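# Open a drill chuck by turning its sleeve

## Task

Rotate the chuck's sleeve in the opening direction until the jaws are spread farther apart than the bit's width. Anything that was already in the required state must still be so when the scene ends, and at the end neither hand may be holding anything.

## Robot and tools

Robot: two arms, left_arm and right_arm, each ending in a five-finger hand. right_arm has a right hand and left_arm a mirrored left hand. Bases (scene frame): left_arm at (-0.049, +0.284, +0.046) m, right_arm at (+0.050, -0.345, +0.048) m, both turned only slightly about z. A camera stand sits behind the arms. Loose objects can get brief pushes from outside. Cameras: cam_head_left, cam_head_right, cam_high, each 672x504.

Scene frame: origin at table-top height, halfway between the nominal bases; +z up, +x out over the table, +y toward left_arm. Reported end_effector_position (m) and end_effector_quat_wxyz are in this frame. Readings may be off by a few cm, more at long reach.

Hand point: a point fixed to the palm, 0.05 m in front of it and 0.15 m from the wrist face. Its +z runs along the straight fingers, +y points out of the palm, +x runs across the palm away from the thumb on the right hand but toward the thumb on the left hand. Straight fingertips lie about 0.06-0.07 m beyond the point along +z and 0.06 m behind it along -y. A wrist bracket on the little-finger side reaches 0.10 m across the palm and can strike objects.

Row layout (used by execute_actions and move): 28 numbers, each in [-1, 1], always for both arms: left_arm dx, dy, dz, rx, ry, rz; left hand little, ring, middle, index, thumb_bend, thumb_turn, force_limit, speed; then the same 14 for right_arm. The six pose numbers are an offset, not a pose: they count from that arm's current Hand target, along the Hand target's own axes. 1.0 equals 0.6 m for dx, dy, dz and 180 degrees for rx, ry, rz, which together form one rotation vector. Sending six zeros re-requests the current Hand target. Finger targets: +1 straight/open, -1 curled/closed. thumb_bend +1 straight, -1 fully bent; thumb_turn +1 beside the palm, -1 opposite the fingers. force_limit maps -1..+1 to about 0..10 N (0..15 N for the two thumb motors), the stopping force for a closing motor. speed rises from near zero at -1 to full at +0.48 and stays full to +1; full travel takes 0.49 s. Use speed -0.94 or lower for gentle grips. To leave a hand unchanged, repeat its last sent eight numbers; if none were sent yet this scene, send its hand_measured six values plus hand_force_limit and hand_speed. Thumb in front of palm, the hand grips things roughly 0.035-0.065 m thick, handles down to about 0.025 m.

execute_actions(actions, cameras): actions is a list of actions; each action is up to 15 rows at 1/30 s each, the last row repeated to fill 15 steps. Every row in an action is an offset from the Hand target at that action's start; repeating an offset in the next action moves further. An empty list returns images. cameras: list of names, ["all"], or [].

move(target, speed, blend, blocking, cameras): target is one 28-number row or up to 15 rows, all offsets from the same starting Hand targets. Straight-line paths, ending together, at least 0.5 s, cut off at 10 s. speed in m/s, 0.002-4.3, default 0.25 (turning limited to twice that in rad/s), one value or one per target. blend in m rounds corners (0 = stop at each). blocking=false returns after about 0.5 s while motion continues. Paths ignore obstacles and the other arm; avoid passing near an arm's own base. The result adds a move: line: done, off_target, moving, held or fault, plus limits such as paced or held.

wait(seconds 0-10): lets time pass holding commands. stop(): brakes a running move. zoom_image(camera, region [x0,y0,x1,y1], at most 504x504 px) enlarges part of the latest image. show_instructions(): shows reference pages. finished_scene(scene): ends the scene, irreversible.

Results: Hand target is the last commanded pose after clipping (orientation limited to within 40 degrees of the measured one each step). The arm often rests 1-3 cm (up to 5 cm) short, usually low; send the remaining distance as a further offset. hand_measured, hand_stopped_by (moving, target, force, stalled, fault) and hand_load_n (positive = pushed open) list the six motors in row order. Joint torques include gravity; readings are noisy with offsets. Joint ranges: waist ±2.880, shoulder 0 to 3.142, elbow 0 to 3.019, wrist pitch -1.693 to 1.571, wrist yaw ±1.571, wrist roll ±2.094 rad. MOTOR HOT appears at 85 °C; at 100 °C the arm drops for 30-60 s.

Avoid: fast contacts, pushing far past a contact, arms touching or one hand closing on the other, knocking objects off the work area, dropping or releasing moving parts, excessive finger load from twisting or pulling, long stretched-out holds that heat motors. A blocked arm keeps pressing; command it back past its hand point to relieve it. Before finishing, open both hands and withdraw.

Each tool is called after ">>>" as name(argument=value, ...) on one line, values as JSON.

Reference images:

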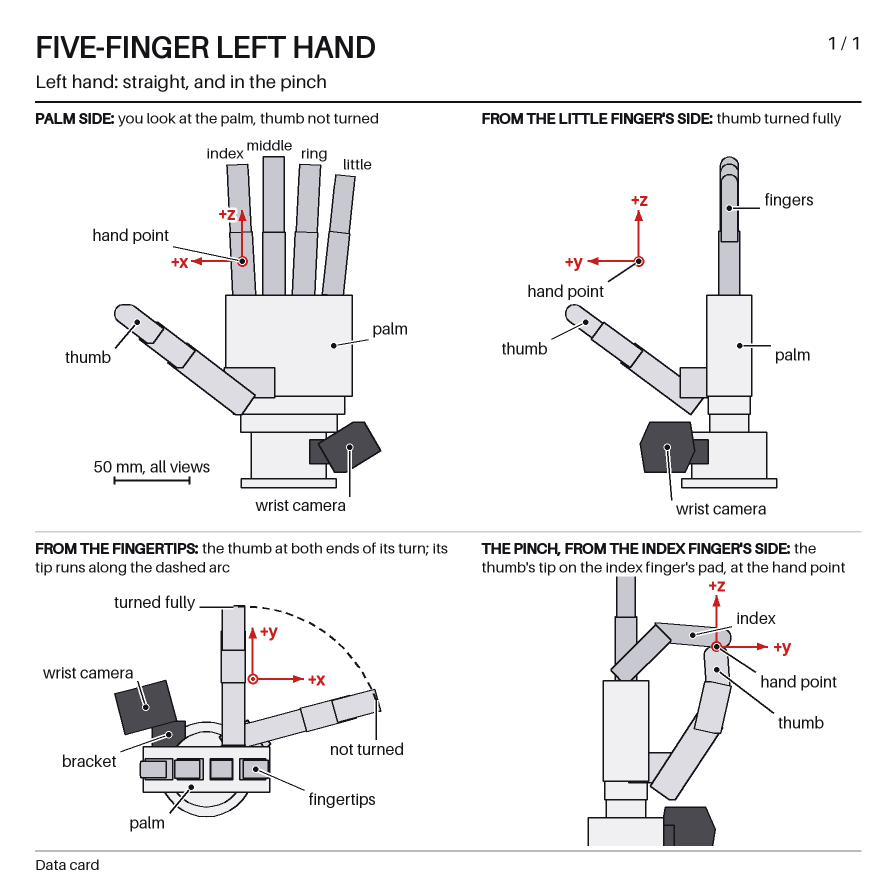

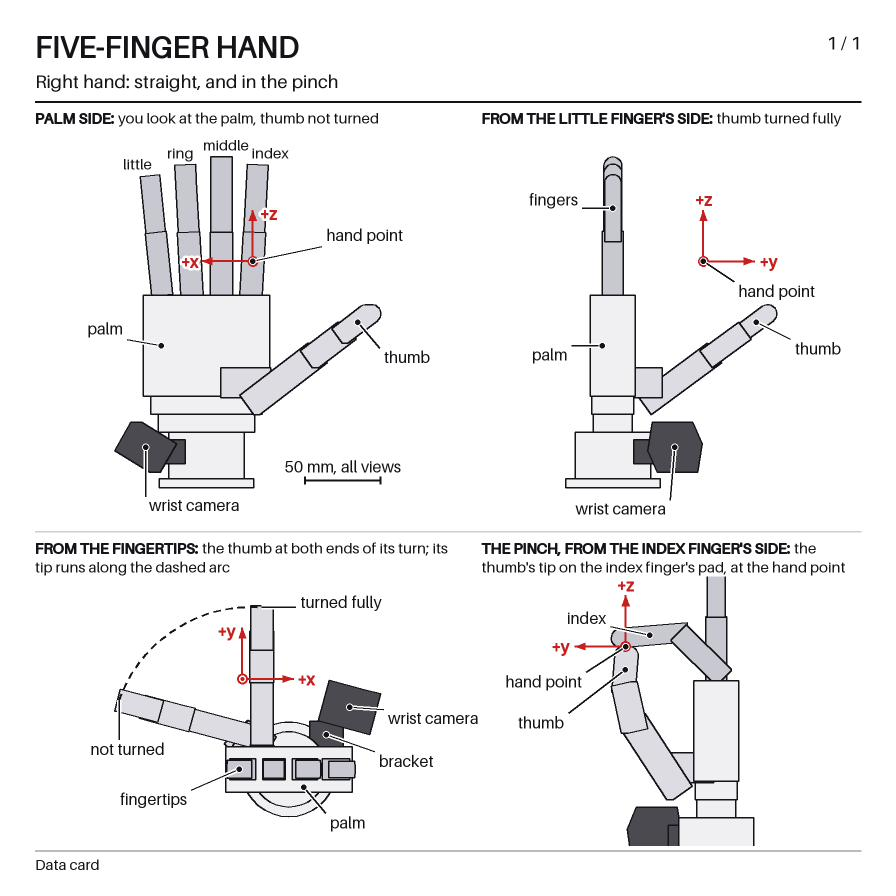

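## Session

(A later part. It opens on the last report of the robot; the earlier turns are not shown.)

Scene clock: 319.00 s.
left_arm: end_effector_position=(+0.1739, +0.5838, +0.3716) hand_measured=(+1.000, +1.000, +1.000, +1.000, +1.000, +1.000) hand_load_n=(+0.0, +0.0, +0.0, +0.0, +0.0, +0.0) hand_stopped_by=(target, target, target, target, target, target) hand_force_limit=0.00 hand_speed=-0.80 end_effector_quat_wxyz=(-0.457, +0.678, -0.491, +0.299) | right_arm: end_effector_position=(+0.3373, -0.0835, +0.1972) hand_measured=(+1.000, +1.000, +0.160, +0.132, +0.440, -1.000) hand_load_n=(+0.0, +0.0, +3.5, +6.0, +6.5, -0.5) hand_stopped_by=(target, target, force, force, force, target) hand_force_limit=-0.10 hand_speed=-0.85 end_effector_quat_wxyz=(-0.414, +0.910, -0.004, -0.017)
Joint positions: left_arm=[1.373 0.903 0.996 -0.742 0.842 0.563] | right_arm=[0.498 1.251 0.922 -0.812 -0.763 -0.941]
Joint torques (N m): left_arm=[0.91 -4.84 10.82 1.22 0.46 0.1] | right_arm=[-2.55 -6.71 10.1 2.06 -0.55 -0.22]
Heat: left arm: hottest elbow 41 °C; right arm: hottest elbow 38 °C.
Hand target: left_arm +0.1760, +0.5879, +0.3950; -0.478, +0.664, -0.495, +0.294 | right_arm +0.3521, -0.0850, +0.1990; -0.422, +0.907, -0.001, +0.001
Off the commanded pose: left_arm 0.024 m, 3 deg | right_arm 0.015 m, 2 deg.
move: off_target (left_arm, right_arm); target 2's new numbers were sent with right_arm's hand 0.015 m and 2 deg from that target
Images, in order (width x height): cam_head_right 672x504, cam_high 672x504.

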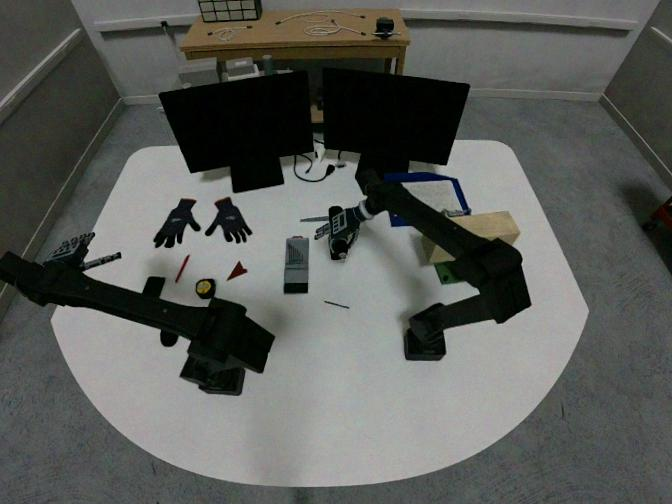

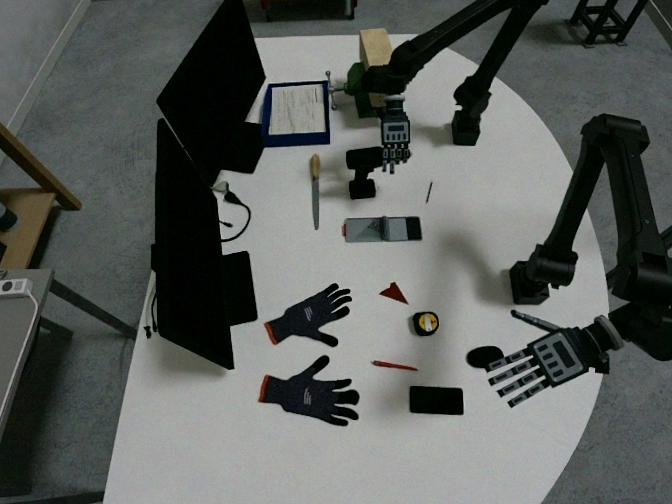

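>>> move(target=[0,0,0,0,0,0,1,1,1,1,1,1,0,-0.8,0,0,0,-0.1667,0,0,1,1,-0.5,-0.5,-0.5,-1,-0.1,-0.85], speed=0.12, cameras=["cam_high","cam_head_right"])

>>> zoom_image(camera="cam_head_right", region=[300, 190, 380, 270])

Scene clock: 326.43 s.
left_arm: end_effector_position=(+0.1739, +0.5838, +0.3716) hand_measured=(+1.000, +1.000, +1.000, +1.000, +1.000, +1.000) hand_load_n=(+0.0, +0.0, -0.5, +0.0, +0.0, -0.5) hand_stopped_by=(target, target, target, target, target, target) hand_force_limit=0.00 hand_speed=-0.80 end_effector_quat_wxyz=(-0.457, +0.678, -0.491, +0.299) | right_arm: end_effector_position=(+0.3355, -0.0928, +0.1885) hand_measured=(+1.000, +1.000, +0.162, +0.132, +0.440, -1.000) hand_load_n=(-0.5, +0.0, +6.5, +0.0, +4.0, +0.5) hand_stopped_by=(target, target, force, force, force, target) hand_force_limit=-0.10 hand_speed=-0.85 end_effector_quat_wxyz=(-0.174, +0.985, +0.000, -0.014)
Joint positions: left_arm=[1.373 0.903 0.996 -0.742 0.842 0.563] | right_arm=[0.698 1.389 1.123 -1.111 -0.295 -0.896]
Joint torques (N m): left_arm=[0.79 -4.84 10.84 1.2 0.46 0.09] | right_arm=[-1.61 -7.53 13.79 0.21 0.32 0.05]
Heat: left arm: hottest elbow 41 °C; right arm: hottest elbow 38 °C.
Hand target: left_arm +0.1760, +0.5879, +0.3950; -0.478, +0.664, -0.495, +0.294 | right_arm +0.3521, -0.0850, +0.1990; -0.173, +0.985, -0.001, +0.001
Off the commanded pose: left_arm 0.024 m, 3 deg | right_arm 0.021 m, 2 deg.
move: off_target (left_arm, right_arm)
Images, in order (width x height): cam_head_right 672x504, cam_high 672x504.

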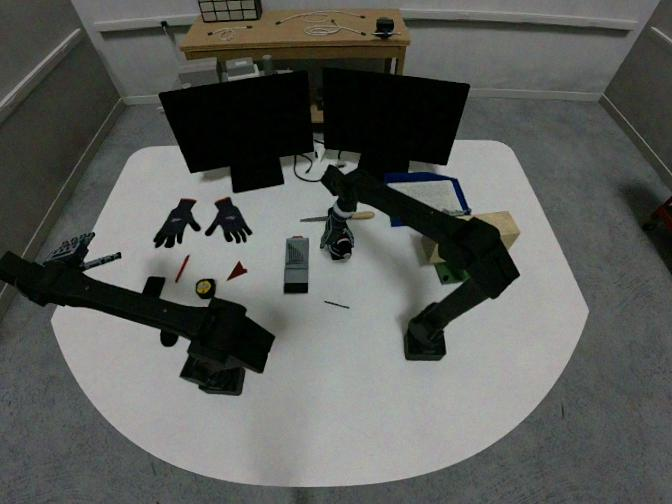

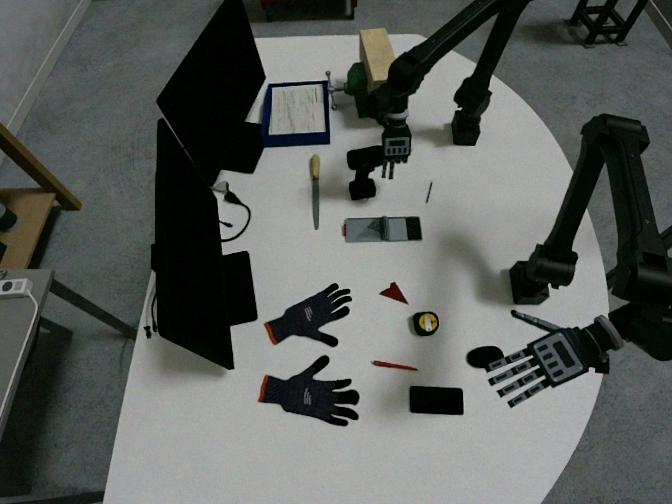

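Scaled by 6.300 from the camera's 672x504 image, which has a finer 960x720 frame.

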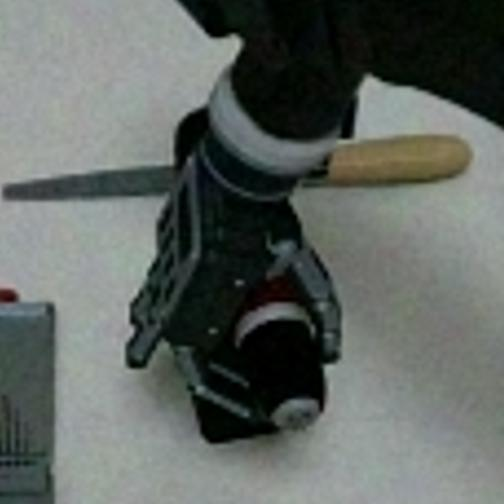

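>>> move(target=[0,0,0,0,0,0,1,1,1,1,1,1,0,-0.8,0,-0.032,-0.015,0,0,0,1,1,-0.5,-0.5,-0.5,-1,-0.1,-0.85], speed=0.06, cameras=["cam_high","cam_head_right"])

>>> zoom_image(camera="cam_head_right", region=[300, 190, 380, 270])

>>> zoom_image(camera="cam_high", region=[340, 90, 440, 210])

Scene clock: 331.77 s.
left_arm: end_effector_position=(+0.1739, +0.5838, +0.3716) hand_measured=(+1.000, +1.000, +1.000, +1.000, +1.000, +1.000) hand_load_n=(+0.0, +0.0, +0.0, +0.0, +0.0, +0.0) hand_stopped_by=(target, target, target, target, target, target) hand_force_limit=0.00 hand_speed=-0.80 end_effector_quat_wxyz=(-0.457, +0.678, -0.491, +0.299) | right_arm: end_effector_position=(+0.3381, -0.0890, +0.1908) hand_measured=(+1.000, +1.000, +0.162, +0.132, +0.440, -1.000) hand_load_n=(+0.0, +0.0, +3.5, +0.0, +2.5, +0.0) hand_stopped_by=(target, target, force, force, force, target) hand_force_limit=-0.10 hand_speed=-0.85 end_effector_quat_wxyz=(-0.157, +0.987, +0.003, -0.016)
Joint positions: left_arm=[1.373 0.903 0.996 -0.742 0.842 0.563] | right_arm=[0.714 1.415 1.157 -1.14 -0.268 -0.89]
Joint torques (N m): left_arm=[0.85 -4.78 10.85 1.21 0.47 0.1] | right_arm=[-0.38 -8.82 15.39 -0.03 -0.04 0.17]
Heat: left arm: hottest elbow 41 °C; right arm: hottest elbow 38 °C.
Hand target: left_arm +0.1760, +0.5879, +0.3950; -0.478, +0.664, -0.495, +0.294 | right_arm +0.3521, -0.0700, +0.2140; -0.173, +0.985, -0.001, +0.001
Off the commanded pose: left_arm 0.024 m, 3 deg | right_arm 0.033 m, 3 deg.
move: off_target (left_arm, right_arm)
Images, in order (width x height): cam_head_right 672x504, cam_high 672x504.

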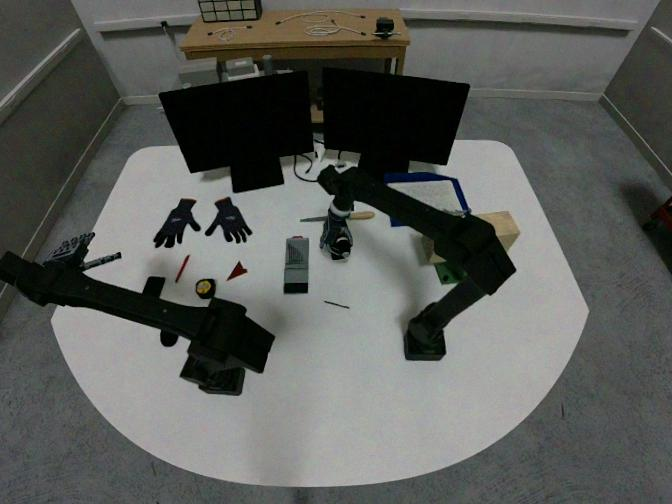

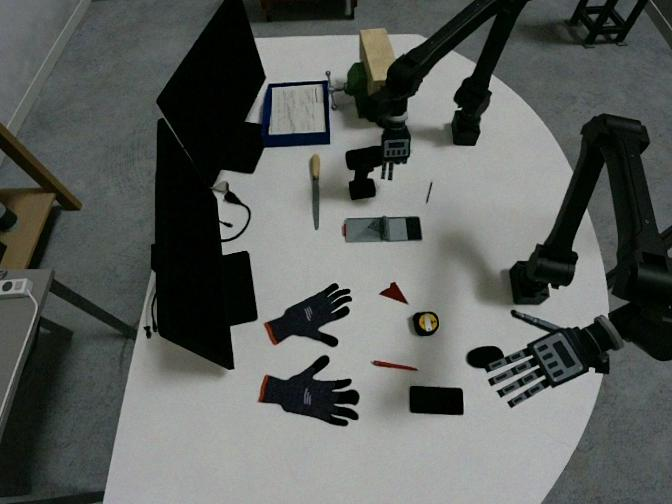

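Scaled by 6.300 from the camera's 672x504 image, which has a finer 960x720 frame.

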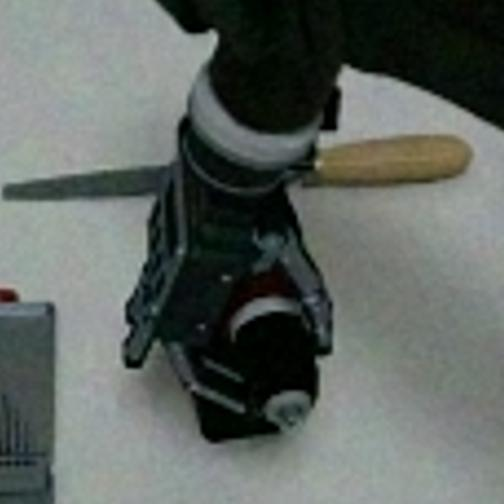

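Scaled by 4.200 from the camera's 672x504 image, which has a finer 960x720 frame.

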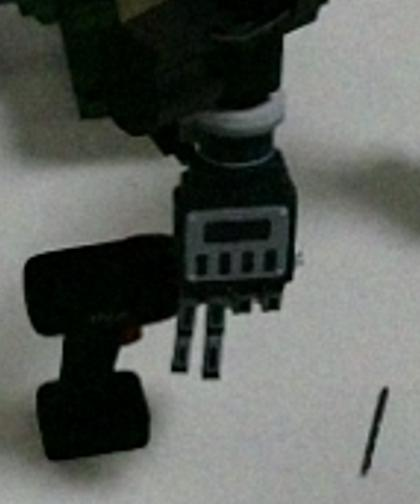

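>>> move(target=[[0,0,0,0,0,0,1,1,1,1,1,1,0,-0.8,0,-0.008,0,0,0,0,1,1,-0.55,-0.6,-0.55,-1,-0.1,-0.85],[0,0,0,0,0,0,1,1,1,1,1,1,0,-0.8,0,-0.012,0,-0.1667,0,0,1,1,-0.55,-0.6,-0.55,-1,-0.1,-0.85]], speed=0.12, cameras=["cam_high","cam_head_right"])

>>> zoom_image(camera="cam_head_right", region=[300, 190, 380, 270])

>>> zoom_image(camera="cam_high", region=[340, 90, 440, 210])

Scene clock: 340.00 s.
left_arm: end_effector_position=(+0.1739, +0.5838, +0.3716) hand_measured=(+1.000, +1.000, +1.000, +1.000, +1.000, +1.000) hand_load_n=(+0.0, +0.0, +0.0, -0.5, +0.0, -0.5) hand_stopped_by=(target, target, target, target, target, target) hand_force_limit=0.00 hand_speed=-0.80 end_effector_quat_wxyz=(-0.457, +0.678, -0.491, +0.299) | right_arm: end_effector_position=(+0.3394, -0.0797, +0.1906) hand_measured=(+1.000, +1.000, +0.150, +0.122, +0.430, -1.000) hand_load_n=(+0.0, +0.0, +0.0, +9.5, +4.5, +0.0) hand_stopped_by=(target, target, force, force, force, target) hand_force_limit=-0.10 hand_speed=-0.85 end_effector_quat_wxyz=(+0.099, +0.995, -0.003, -0.021)
Joint positions: left_arm=[1.373 0.903 0.996 -0.742 0.842 0.563] | right_arm=[0.886 1.693 1.411 -1.467 0.101 -0.72]
Joint torques (N m): left_arm=[0.97 -4.89 10.84 1.2 0.46 0.1] | right_arm=[-0.38 -12.86 15.57 -1.32 0.46 0.02]
Heat: left arm: hottest elbow 41 °C; right arm: hottest elbow 38 °C.
Hand target: left_arm +0.1760, +0.5879, +0.3950; -0.478, +0.664, -0.495, +0.294 | right_arm +0.3521, -0.0632, +0.2164; +0.088, +0.996, -0.001, +0.000
Off the commanded pose: left_arm 0.024 m, 3 deg | right_arm 0.033 m, 3 deg.
move: off_target (left_arm, right_arm)
Images, in order (width x height): cam_head_right 672x504, cam_high 672x504.

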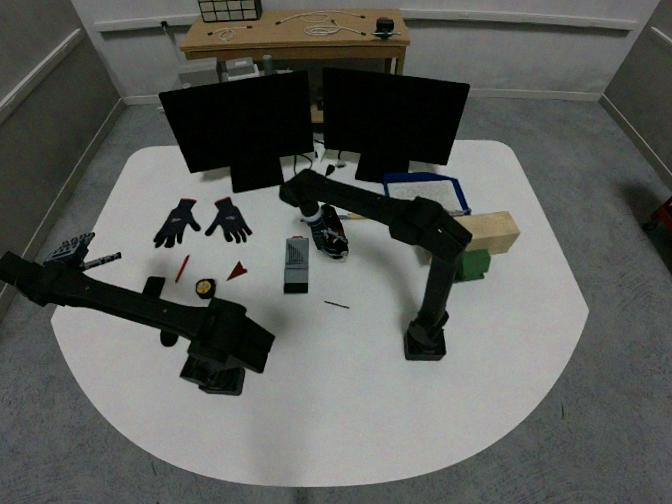

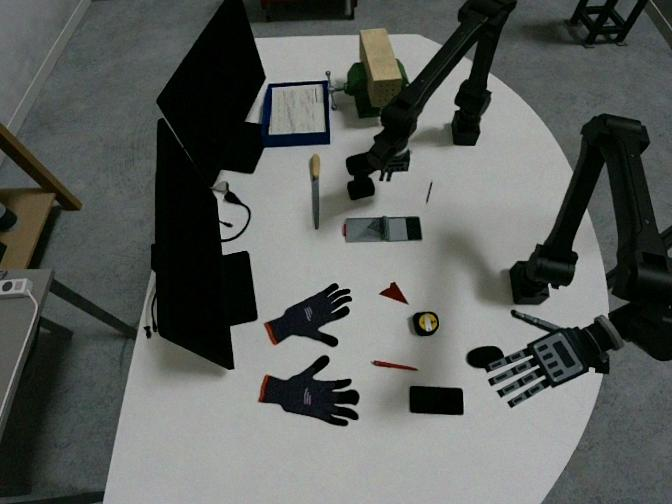

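Scaled by 6.300 from the camera's 672x504 image, which has a finer 960x720 frame.

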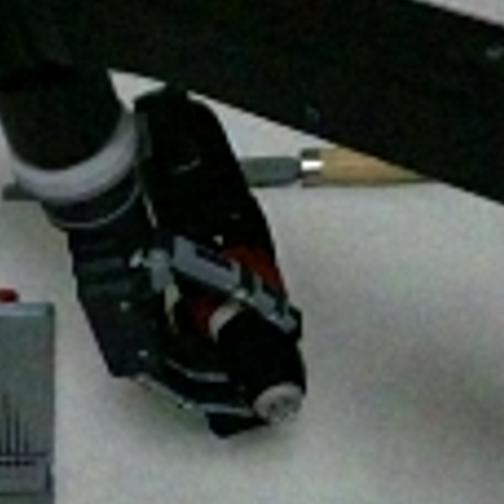

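Scaled by 4.200 from the camera's 672x504 image, which has a finer 960x720 frame.

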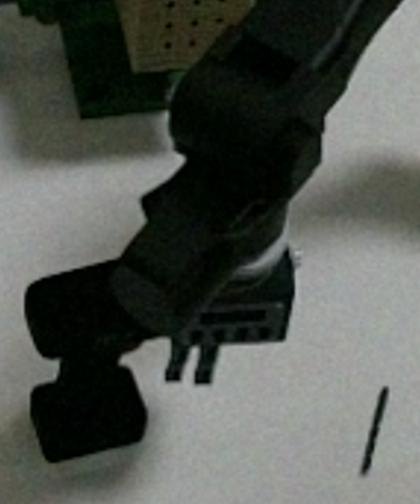

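>>> move(target=[[0,0,0,0,0,0,1,1,1,1,1,1,0,-0.8,0,0,0,0,0,0,1,1,0.35,0.35,0.5,-1,-0.2,-0.9],[0,0,0,0,0,0,1,1,1,1,1,1,0,-0.8,0,0,0,0,0,0,1,1,1,1,1,-1,-0.2,0]], speed=0.1, cameras=["cam_high","cam_head_right"])

>>> zoom_image(camera="cam_head_right", region=[310, 190, 370, 270])

>>> zoom_image(camera="cam_high", region=[340, 90, 440, 210])

Scene clock: 351.23 s.
left_arm: end_effector_position=(+0.1739, +0.5838, +0.3716) hand_measured=(+1.000, +1.000, +1.000, +1.000, +1.000, +1.000) hand_load_n=(+0.0, +0.0, +0.0, +0.0, +0.0, -0.5) hand_stopped_by=(target, target, target, target, target, target) hand_force_limit=0.00 hand_speed=-0.80 end_effector_quat_wxyz=(-0.457, +0.678, -0.491, +0.299) | right_arm: end_effector_position=(+0.3432, -0.0775, +0.1974) hand_measured=(+1.000, +1.000, +1.000, +1.000, +1.000, -1.000) hand_load_n=(+0.0, +0.0, +0.0, +0.0, -0.5, +0.0) hand_stopped_by=(target, target, target, target, target, target) hand_force_limit=-0.20 hand_speed=0.00 end_effector_quat_wxyz=(+0.099, +0.995, +0.001, -0.016)
Joint positions: left_arm=[1.373 0.903 0.996 -0.742 0.842 0.563] | right_arm=[0.888 1.693 1.431 -1.479 0.108 -0.727]
Joint torques (N m): left_arm=[1.03 -4.95 10.84 1.22 0.47 0.11] | right_arm=[-0.44 -12.51 13.97 -0.76 0.21 0.04]
Heat: left arm: hottest elbow 41 °C; right arm: hottest elbow 40 °C.
Hand target: left_arm +0.1760, +0.5879, +0.3950; -0.478, +0.664, -0.495, +0.294 | right_arm +0.3521, -0.0632, +0.2164; +0.088, +0.996, -0.001, +0.000
Off the commanded pose: left_arm 0.024 m, 3 deg | right_arm 0.025 m, 2 deg.
move: off_target (left_arm, right_arm); target 2's new numbers were sent with right_arm's hand 0.025 m and 2 deg from that target
Images, in order (width x height): cam_head_right 672x504, cam_high 672x504.

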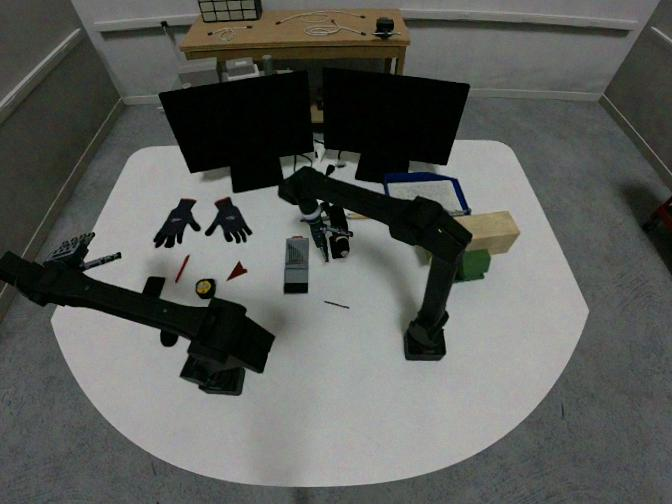

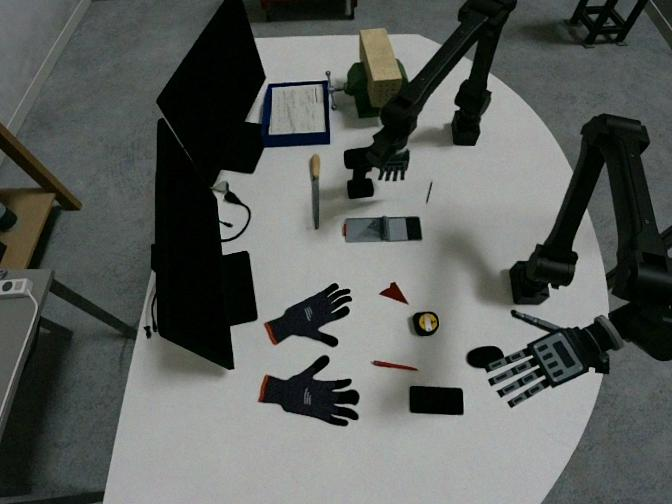

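Scaled by 6.300 from the camera's 672x504 image, which has a finer 960x720 frame.

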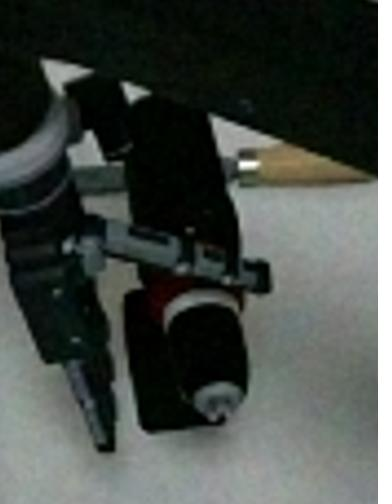

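Scaled by 4.200 from the camera's 672x504 image, which has a finer 960x720 frame.

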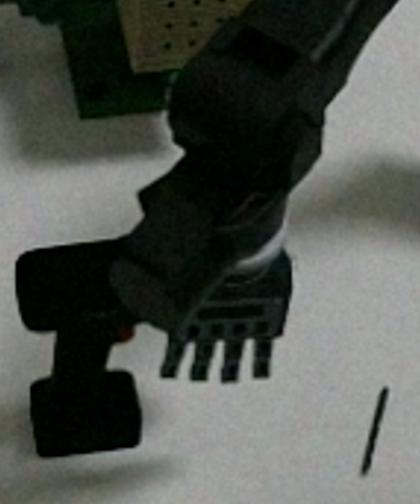

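>>> move(target=[[0,0,0,0,0,0,1,1,1,1,1,1,0,-0.8,0,0.0232,-0.1313,0,0,0,1,1,1,1,1,-1,-0.2,0],[0,0,0,0,0,0,1,1,1,1,1,1,0,-0.8,-0.0235,0.071,-0.0958,0.5,0,0,1,1,1,1,1,-1,-0.2,0]], speed=[0.15,0.4], blend=[0.02,0], cameras=["all"])

>>> zoom_image(camera="cam_high", region=[340, 110, 420, 210])

>>> zoom_image(camera="cam_head_right", region=[310, 210, 370, 270])

>>> zoom_image(camera="cam_head_left", region=[310, 210, 370, 270])

Scene clock: 362.47 s.
left_arm: end_effector_position=(+0.1739, +0.5838, +0.3716) hand_measured=(+1.000, +1.000, +1.000, +1.000, +1.000, +1.000) hand_load_n=(+0.0, +0.0, +0.0, +0.0, +0.0, +0.0) hand_stopped_by=(target, target, target, target, target, target) hand_force_limit=0.00 hand_speed=-0.80 end_effector_quat_wxyz=(-0.457, +0.678, -0.491, +0.299) | right_arm: end_effector_position=(+0.3338, -0.0943, +0.2659) hand_measured=(+1.000, +1.000, +1.000, +1.000, +1.000, -1.000) hand_load_n=(+0.0, +0.0, +0.0, +0.0, +0.0, +0.0) hand_stopped_by=(target, target, target, target, target, target) hand_force_limit=-0.20 hand_speed=0.00 end_effector_quat_wxyz=(-0.634, +0.773, -0.017, -0.021)
Joint positions: left_arm=[1.373 0.903 0.996 -0.742 0.842 0.563] | right_arm=[0.274 1.119 0.752 -0.391 -1.283 -0.683]
Joint torques (N m): left_arm=[0.97 -4.89 10.85 1.21 0.46 0.1] | right_arm=[-2.43 -7.59 10.13 2.51 -0.66 0.08]
Heat: left arm: hottest elbow 41 °C; right arm: hottest elbow 39 °C.
Hand target: left_arm +0.1760, +0.5879, +0.3950; -0.478, +0.664, -0.495, +0.294 | right_arm +0.3379, -0.0951, +0.2805; -0.642, +0.767, +0.000, +0.001
Off the commanded pose: left_arm 0.024 m, 3 deg | right_arm 0.015 m, 3 deg.
move: off_target (left_arm, right_arm)

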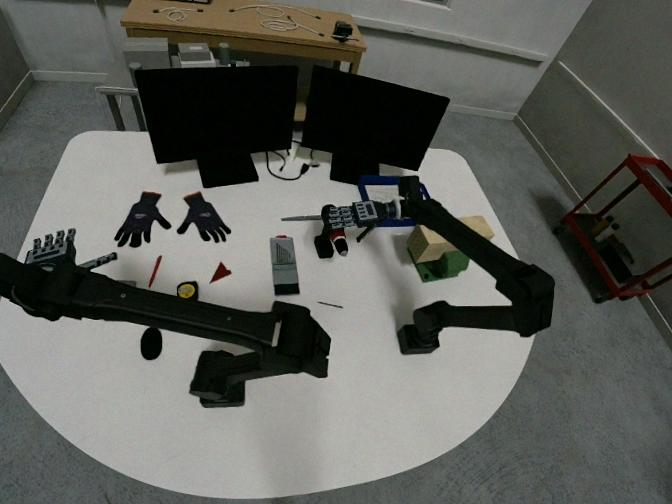

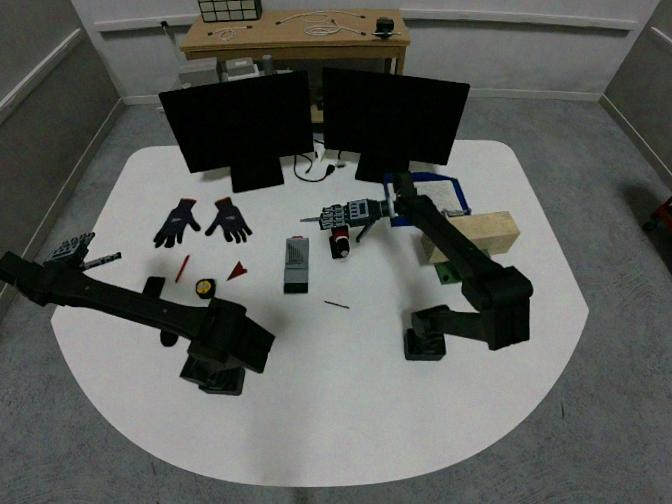

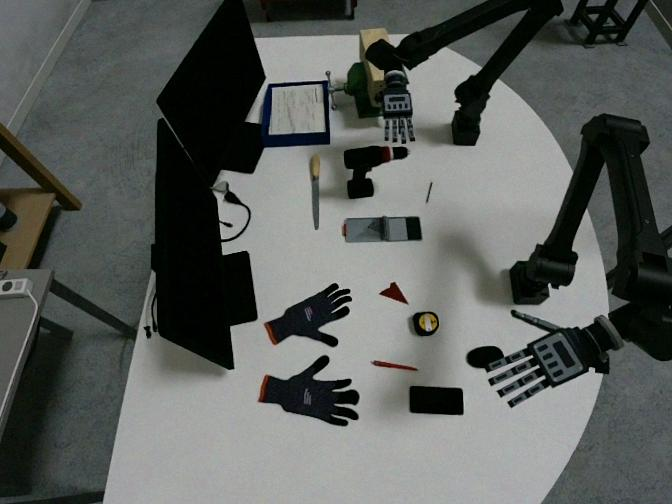

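Scaled by 5.040 from the camera's 672x504 image, which has a finer 960x720 frame.

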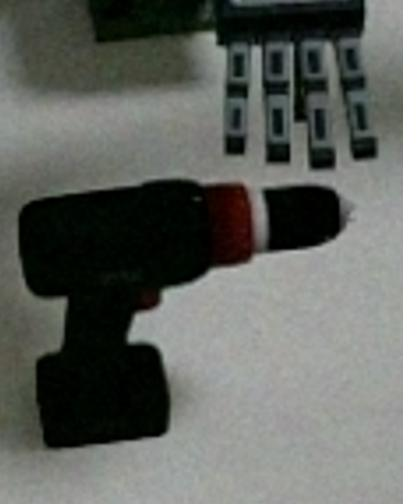

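Scaled by 8.400 from the camera's 672x504 image, which has a finer 960x720 frame.

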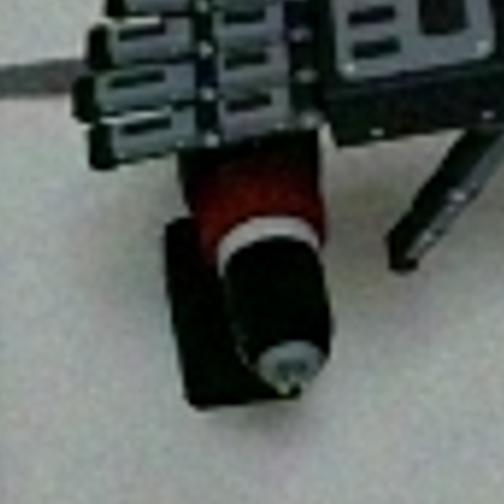

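Scaled by 8.400 from the camera's 672x504 image, which has a finer 960x720 frame.

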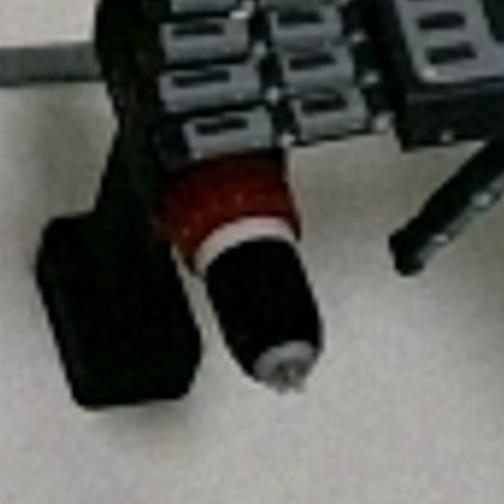

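>>> zoom_image(camera="cam_high", region=[398, 140, 422, 164])

>>> zoom_image(camera="cam_head_right", region=[332, 240, 356, 264])

>>> zoom_image(camera="cam_head_left", region=[332, 240, 356, 264])

Scaled by 21.000 from the camera's 672x504 image, which has a finer 960x720 frame.

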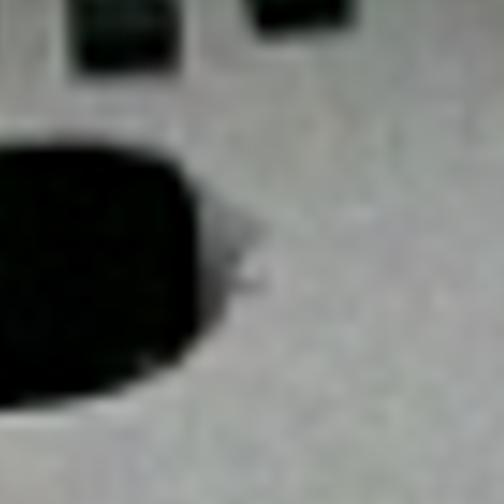

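Scaled by 21.000 from the camera's 672x504 image, which has a finer 960x720 frame.

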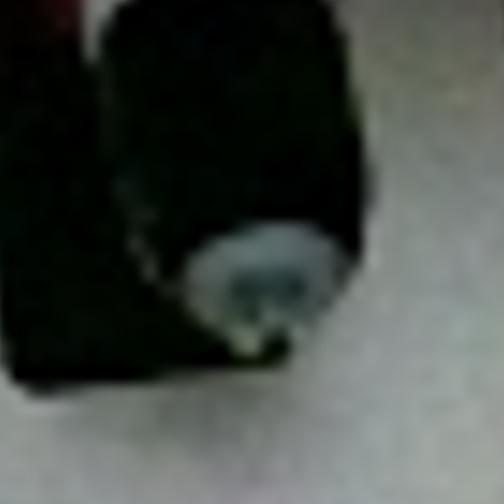

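Scaled by 21.000 from the camera's 672x504 image, which has a finer 960x720 frame.

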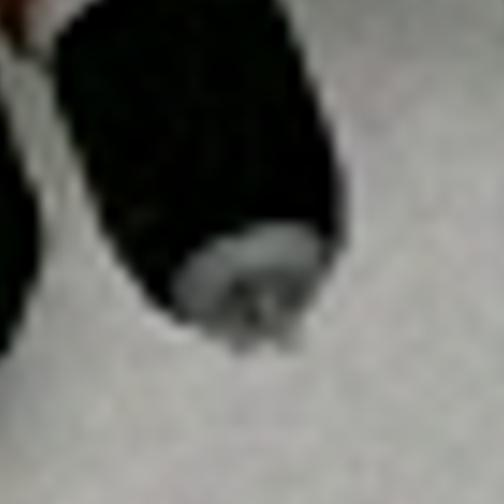

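>>> zoom_image(camera="cam_head_right", region=[322, 290, 352, 320])

>>> zoom_image(camera="cam_high", region=[415, 177, 445, 207])

Scaled by 16.800 from the camera's 672x504 image, which has a finer 960x720 frame.

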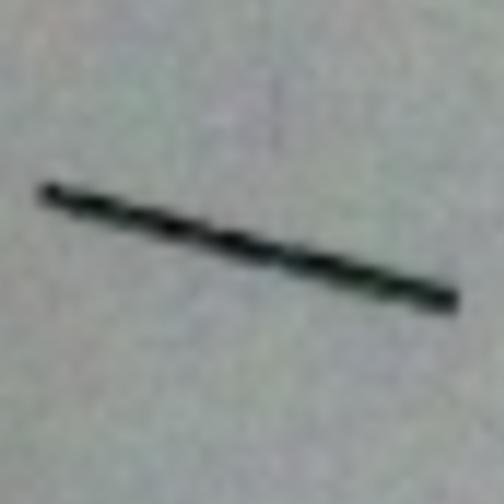

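Scaled by 16.800 from the camera's 672x504 image, which has a finer 960x720 frame.

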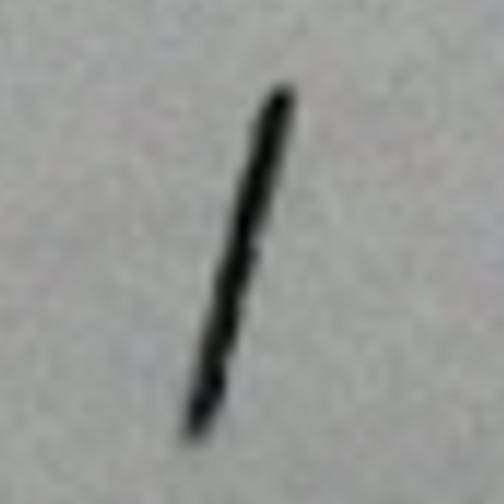

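>>> move(target=[[0,0,0,0,0,0,1,1,1,1,1,1,0,-0.8,0.0082,0.1113,0.0162,0.0833,0,0,1,1,1,1,1,-1,-0.2,0],[0,0,0,0,0,0,1,1,1,1,1,1,0,-0.8,0.0082,0.1225,0.049,0.0833,0,0,1,1,0.4,0.4,0.5,-1,0.2,-0.4],[0,0,0,0,0,0,1,1,1,1,1,1,0,-0.8,0.0082,0.1225,0.049,0.0833,0,0,1,1,0.14,0.12,0.32,-1,0.2,-0.88]], speed=[0.12,0.08,0.08], blend=[0.01,0,0], cameras=["cam_high","cam_head_right"])

>>> zoom_image(camera="cam_high", region=[340, 110, 420, 210])

>>> zoom_image(camera="cam_head_right", region=[310, 210, 370, 270])

Scene clock: 403.67 s.
left_arm: end_effector_position=(+0.1739, +0.5838, +0.3716) hand_measured=(+1.000, +1.000, +1.000, +1.000, +1.000, +1.000) hand_load_n=(+0.0, +0.0, +0.0, +0.0, +0.0, +0.0) hand_stopped_by=(target, target, target, target, target, target) hand_force_limit=0.00 hand_speed=-0.80 end_effector_quat_wxyz=(-0.457, +0.678, -0.491, +0.299) | right_arm: end_effector_position=(+0.3373, -0.0829, +0.1891) hand_measured=(+1.000, +1.000, +0.146, +0.124, +0.380, -1.000) hand_load_n=(+0.0, -0.5, +2.5, +10.0, +12.0, +0.0) hand_stopped_by=(target, target, force, force, force, target) hand_force_limit=0.20 hand_speed=-0.88 end_effector_quat_wxyz=(+0.730, -0.683, +0.017, +0.014)
Joint positions: left_arm=[1.373 0.903 0.996 -0.742 0.842 0.563] | right_arm=[0.251 1.575 0.448 1.439 -1.355 0.35]
Joint torques (N m): left_arm=[1.03 -4.89 10.84 1.22 0.46 0.1] | right_arm=[-1.67 -8.76 6.41 2.91 0.38 0.15]
Heat: left arm: hottest elbow 41 °C; right arm: hottest elbow 36 °C.
Hand target: left_arm +0.1760, +0.5879, +0.3950; -0.478, +0.664, -0.495, +0.294 | right_arm +0.3429, -0.0790, +0.2029; +0.737, -0.676, +0.000, -0.001
Off the commanded pose: left_arm 0.024 m, 3 deg | right_arm 0.015 m, 3 deg.
move: off_target (left_arm, right_arm); target 3's new numbers were sent with right_arm's hand 0.015 m and 3 deg from that target
Images, in order (width x height): cam_head_right 672x504, cam_high 672x504.

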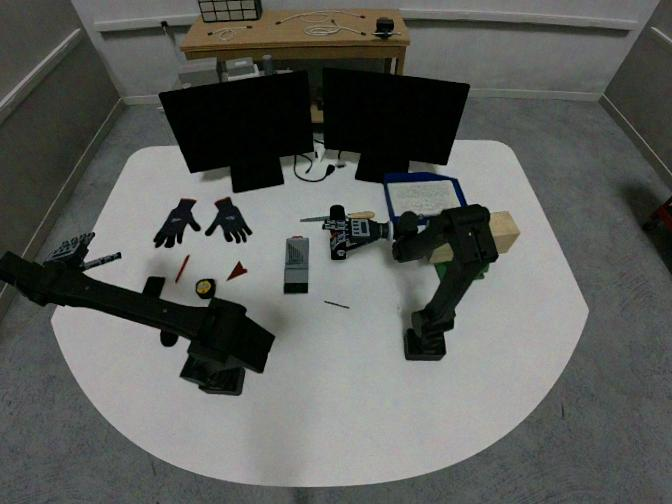

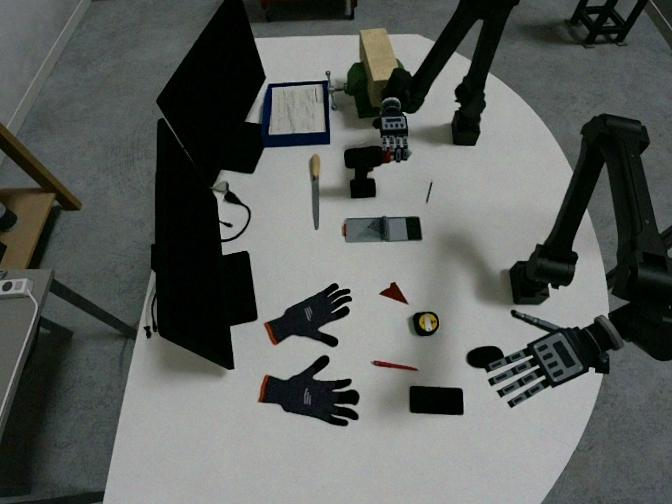

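Scaled by 5.040 from the camera's 672x504 image, which has a finer 960x720 frame.

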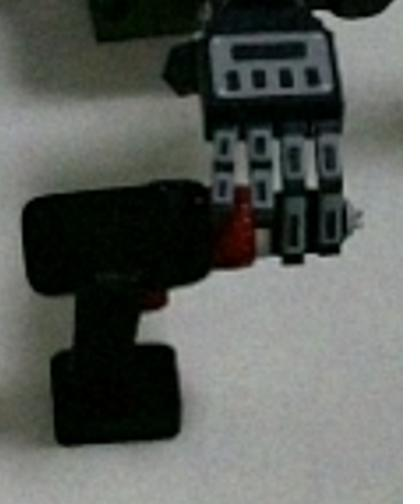

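Scaled by 8.400 from the camera's 672x504 image, which has a finer 960x720 frame.

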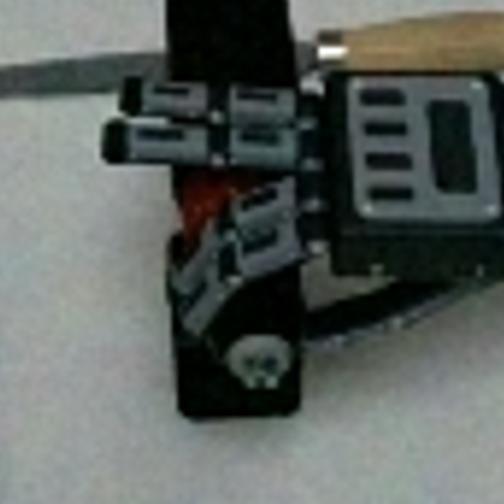

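>>> move(target=[[0,0,0,0,0,0,1,1,1,1,1,1,0,-0.8,-0.0033,0.007,0.0028,-0.0833,0,0,1,1,0.14,0.12,0.32,-1,0.2,-0.88],[0,0,0,0,0,0,1,1,1,1,1,1,0,-0.8,0.0117,-0.0078,0.0073,-0.1667,0,0,1,1,0.14,0.12,0.32,-1,0.2,-0.88]], speed=0.1, blend=[0.005,0], cameras=["cam_high","cam_head_right"])

>>> zoom_image(camera="cam_high", region=[340, 110, 420, 210])

>>> zoom_image(camera="cam_head_right", region=[310, 210, 370, 270])

Scene clock: 413.83 s.
left_arm: end_effector_position=(+0.1739, +0.5838, +0.3716) hand_measured=(+1.000, +1.000, +1.000, +1.000, +1.000, +1.000) hand_load_n=(+0.0, -0.5, +0.0, +0.0, +0.0, -0.5) hand_stopped_by=(target, target, target, target, target, target) hand_force_limit=0.00 hand_speed=-0.80 end_effector_quat_wxyz=(-0.457, +0.678, -0.491, +0.299) | right_arm: end_effector_position=(+0.3285, -0.0839, +0.1852) hand_measured=(+1.000, +1.000, +0.146, +0.124, +0.380, -1.000) hand_load_n=(+0.0, +0.0, +0.0, +11.5, +11.0, -0.5) hand_stopped_by=(target, target, force, force, force, target) hand_force_limit=0.20 hand_speed=-0.88 end_effector_quat_wxyz=(-0.531, +0.847, -0.029, -0.027)
Joint positions: left_arm=[1.373 0.903 0.996 -0.742 0.842 0.563] | right_arm=[0.392 1.22 0.746 -0.514 -1.022 -0.829]
Joint torques (N m): left_arm=[0.97 -4.89 10.85 1.21 0.47 0.11] | right_arm=[-0.44 -6.53 14.54 0.73 -0.2 -0.33]
Heat: left arm: hottest elbow 41 °C; right arm: hottest elbow 36 °C.
Hand target: left_arm +0.1760, +0.5879, +0.3950; -0.478, +0.664, -0.495, +0.294 | right_arm +0.3500, -0.0751, +0.2080; -0.537, +0.844, +0.000, +0.001
Off the commanded pose: left_arm 0.024 m, 3 deg | right_arm 0.032 m, 5 deg.
move: off_target (left_arm, right_arm)
Images, in order (width x height): cam_head_right 672x504, cam_high 672x504.

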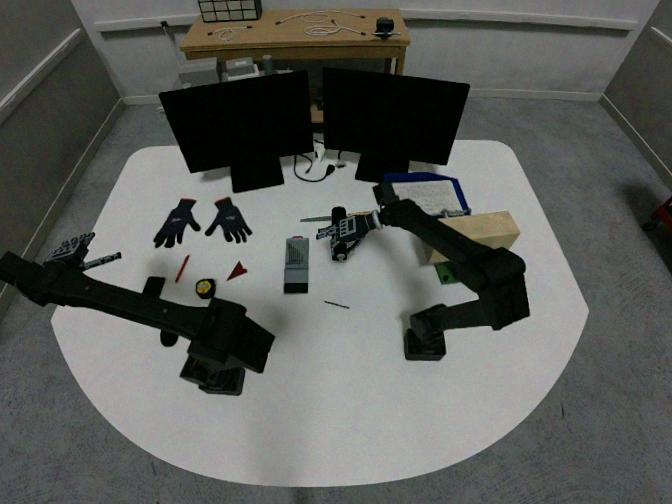

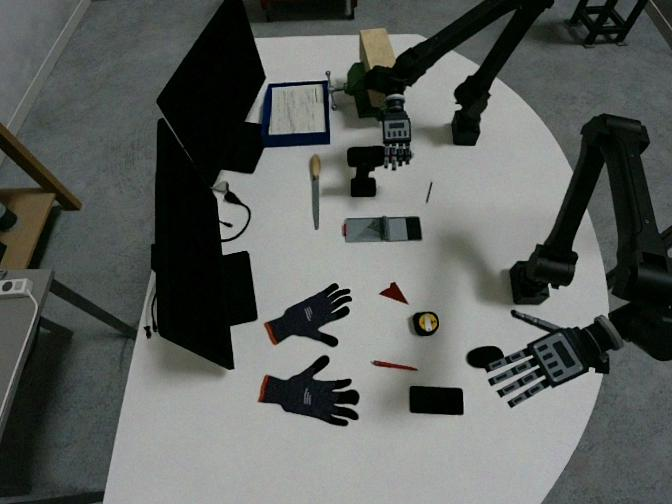

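Scaled by 5.040 from the camera's 672x504 image, which has a finer 960x720 frame.

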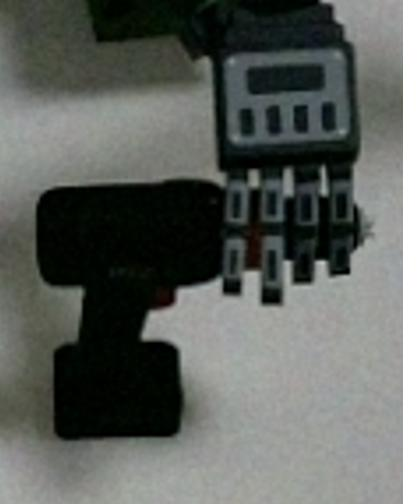

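Scaled by 8.400 from the camera's 672x504 image, which has a finer 960x720 frame.

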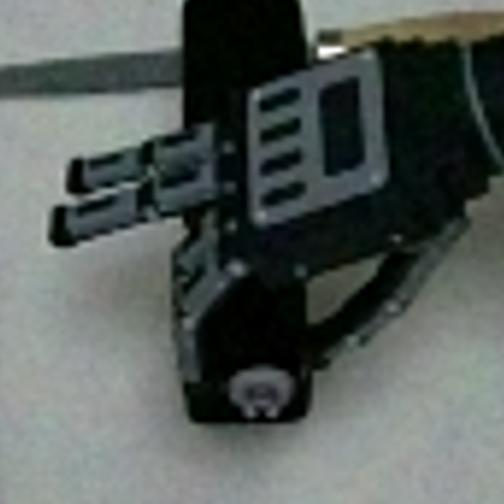

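>>> move(target=[[0,0,0,0,0,0,1,1,1,1,1,1,0,-0.8,0.0133,-0.0188,-0.007,-0.0833,0,0,1,1,0.14,0.12,0.32,-1,0.2,-0.88],[0,0,0,0,0,0,1,1,1,1,1,1,0,-0.8,0.0133,-0.0233,-0.0053,-0.1667,0,0,1,1,0.14,0.12,0.32,-1,0.2,-0.88]], speed=0.1, blend=[0.005,0], cameras=["cam_high","cam_head_right"])

>>> zoom_image(camera="cam_high", region=[340, 110, 420, 210])

>>> zoom_image(camera="cam_head_right", region=[310, 210, 370, 270])

Scene clock: 422.20 s.
left_arm: end_effector_position=(+0.1739, +0.5838, +0.3716) hand_measured=(+1.000, +1.000, +1.000, +1.000, +1.000, +1.000) hand_load_n=(-0.5, +0.0, +0.0, +0.0, +0.0, -0.5) hand_stopped_by=(target, target, target, target, target, target) hand_force_limit=0.00 hand_speed=-0.80 end_effector_quat_wxyz=(-0.457, +0.678, -0.491, +0.299) | right_arm: end_effector_position=(+0.3322, -0.0904, +0.1881) hand_measured=(+1.000, +1.000, +0.146, +0.124, +0.380, -1.000) hand_load_n=(-0.5, +0.0, +0.5, +12.0, +11.0, -1.0) hand_stopped_by=(target, target, force, force, force, target) hand_force_limit=0.20 hand_speed=-0.88 end_effector_quat_wxyz=(-0.280, +0.959, -0.018, -0.032)
Joint positions: left_arm=[1.373 0.903 0.996 -0.742 0.842 0.563] | right_arm=[0.604 1.328 1.035 -1.002 -0.505 -0.908]
Joint torques (N m): left_arm=[0.85 -4.95 10.82 1.22 0.46 0.1] | right_arm=[-0.56 -8.64 17.02 0.28 -0.21 -0.1]
Heat: left arm: hottest elbow 41 °C; right arm: hottest elbow 38 °C.
Hand target: left_arm +0.1760, +0.5879, +0.3950; -0.478, +0.664, -0.495, +0.294 | right_arm +0.3579, -0.0720, +0.2220; -0.300, +0.954, -0.001, +0.001
Off the commanded pose: left_arm 0.024 m, 3 deg | right_arm 0.046 m, 5 deg.
move: off_target (left_arm, right_arm)
Images, in order (width x height): cam_head_right 672x504, cam_high 672x504.

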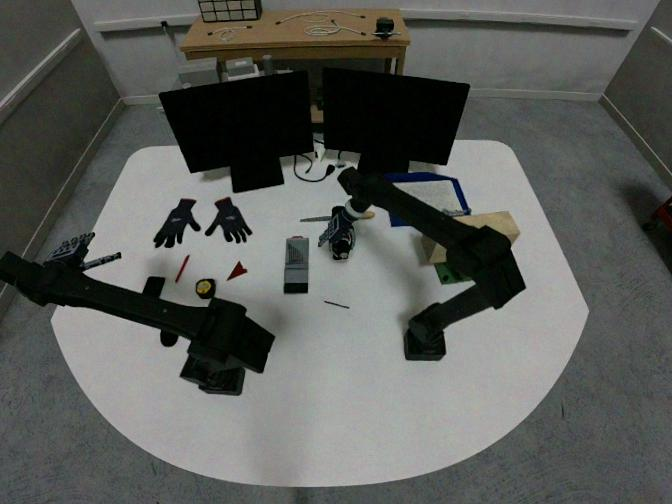

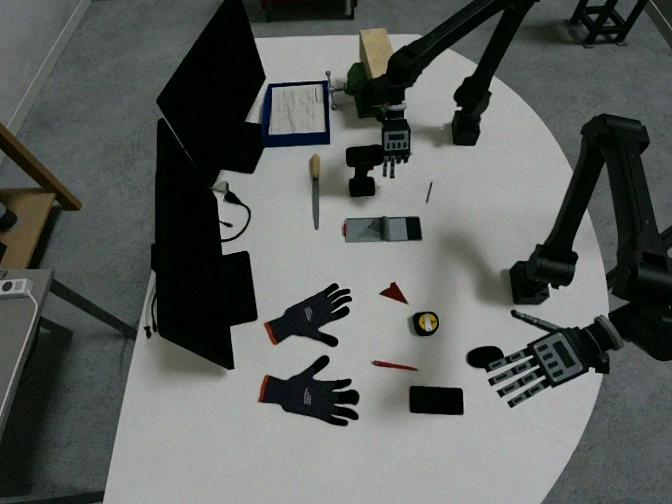

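Scaled by 5.040 from the camera's 672x504 image, which has a finer 960x720 frame.

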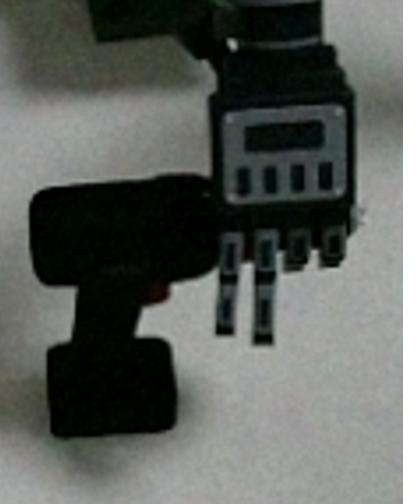

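Scaled by 8.400 from the camera's 672x504 image, which has a finer 960x720 frame.

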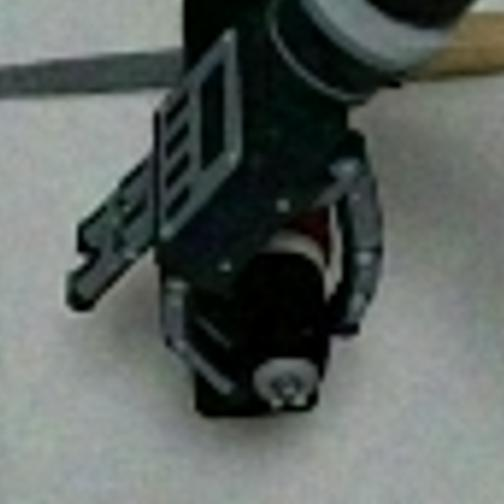

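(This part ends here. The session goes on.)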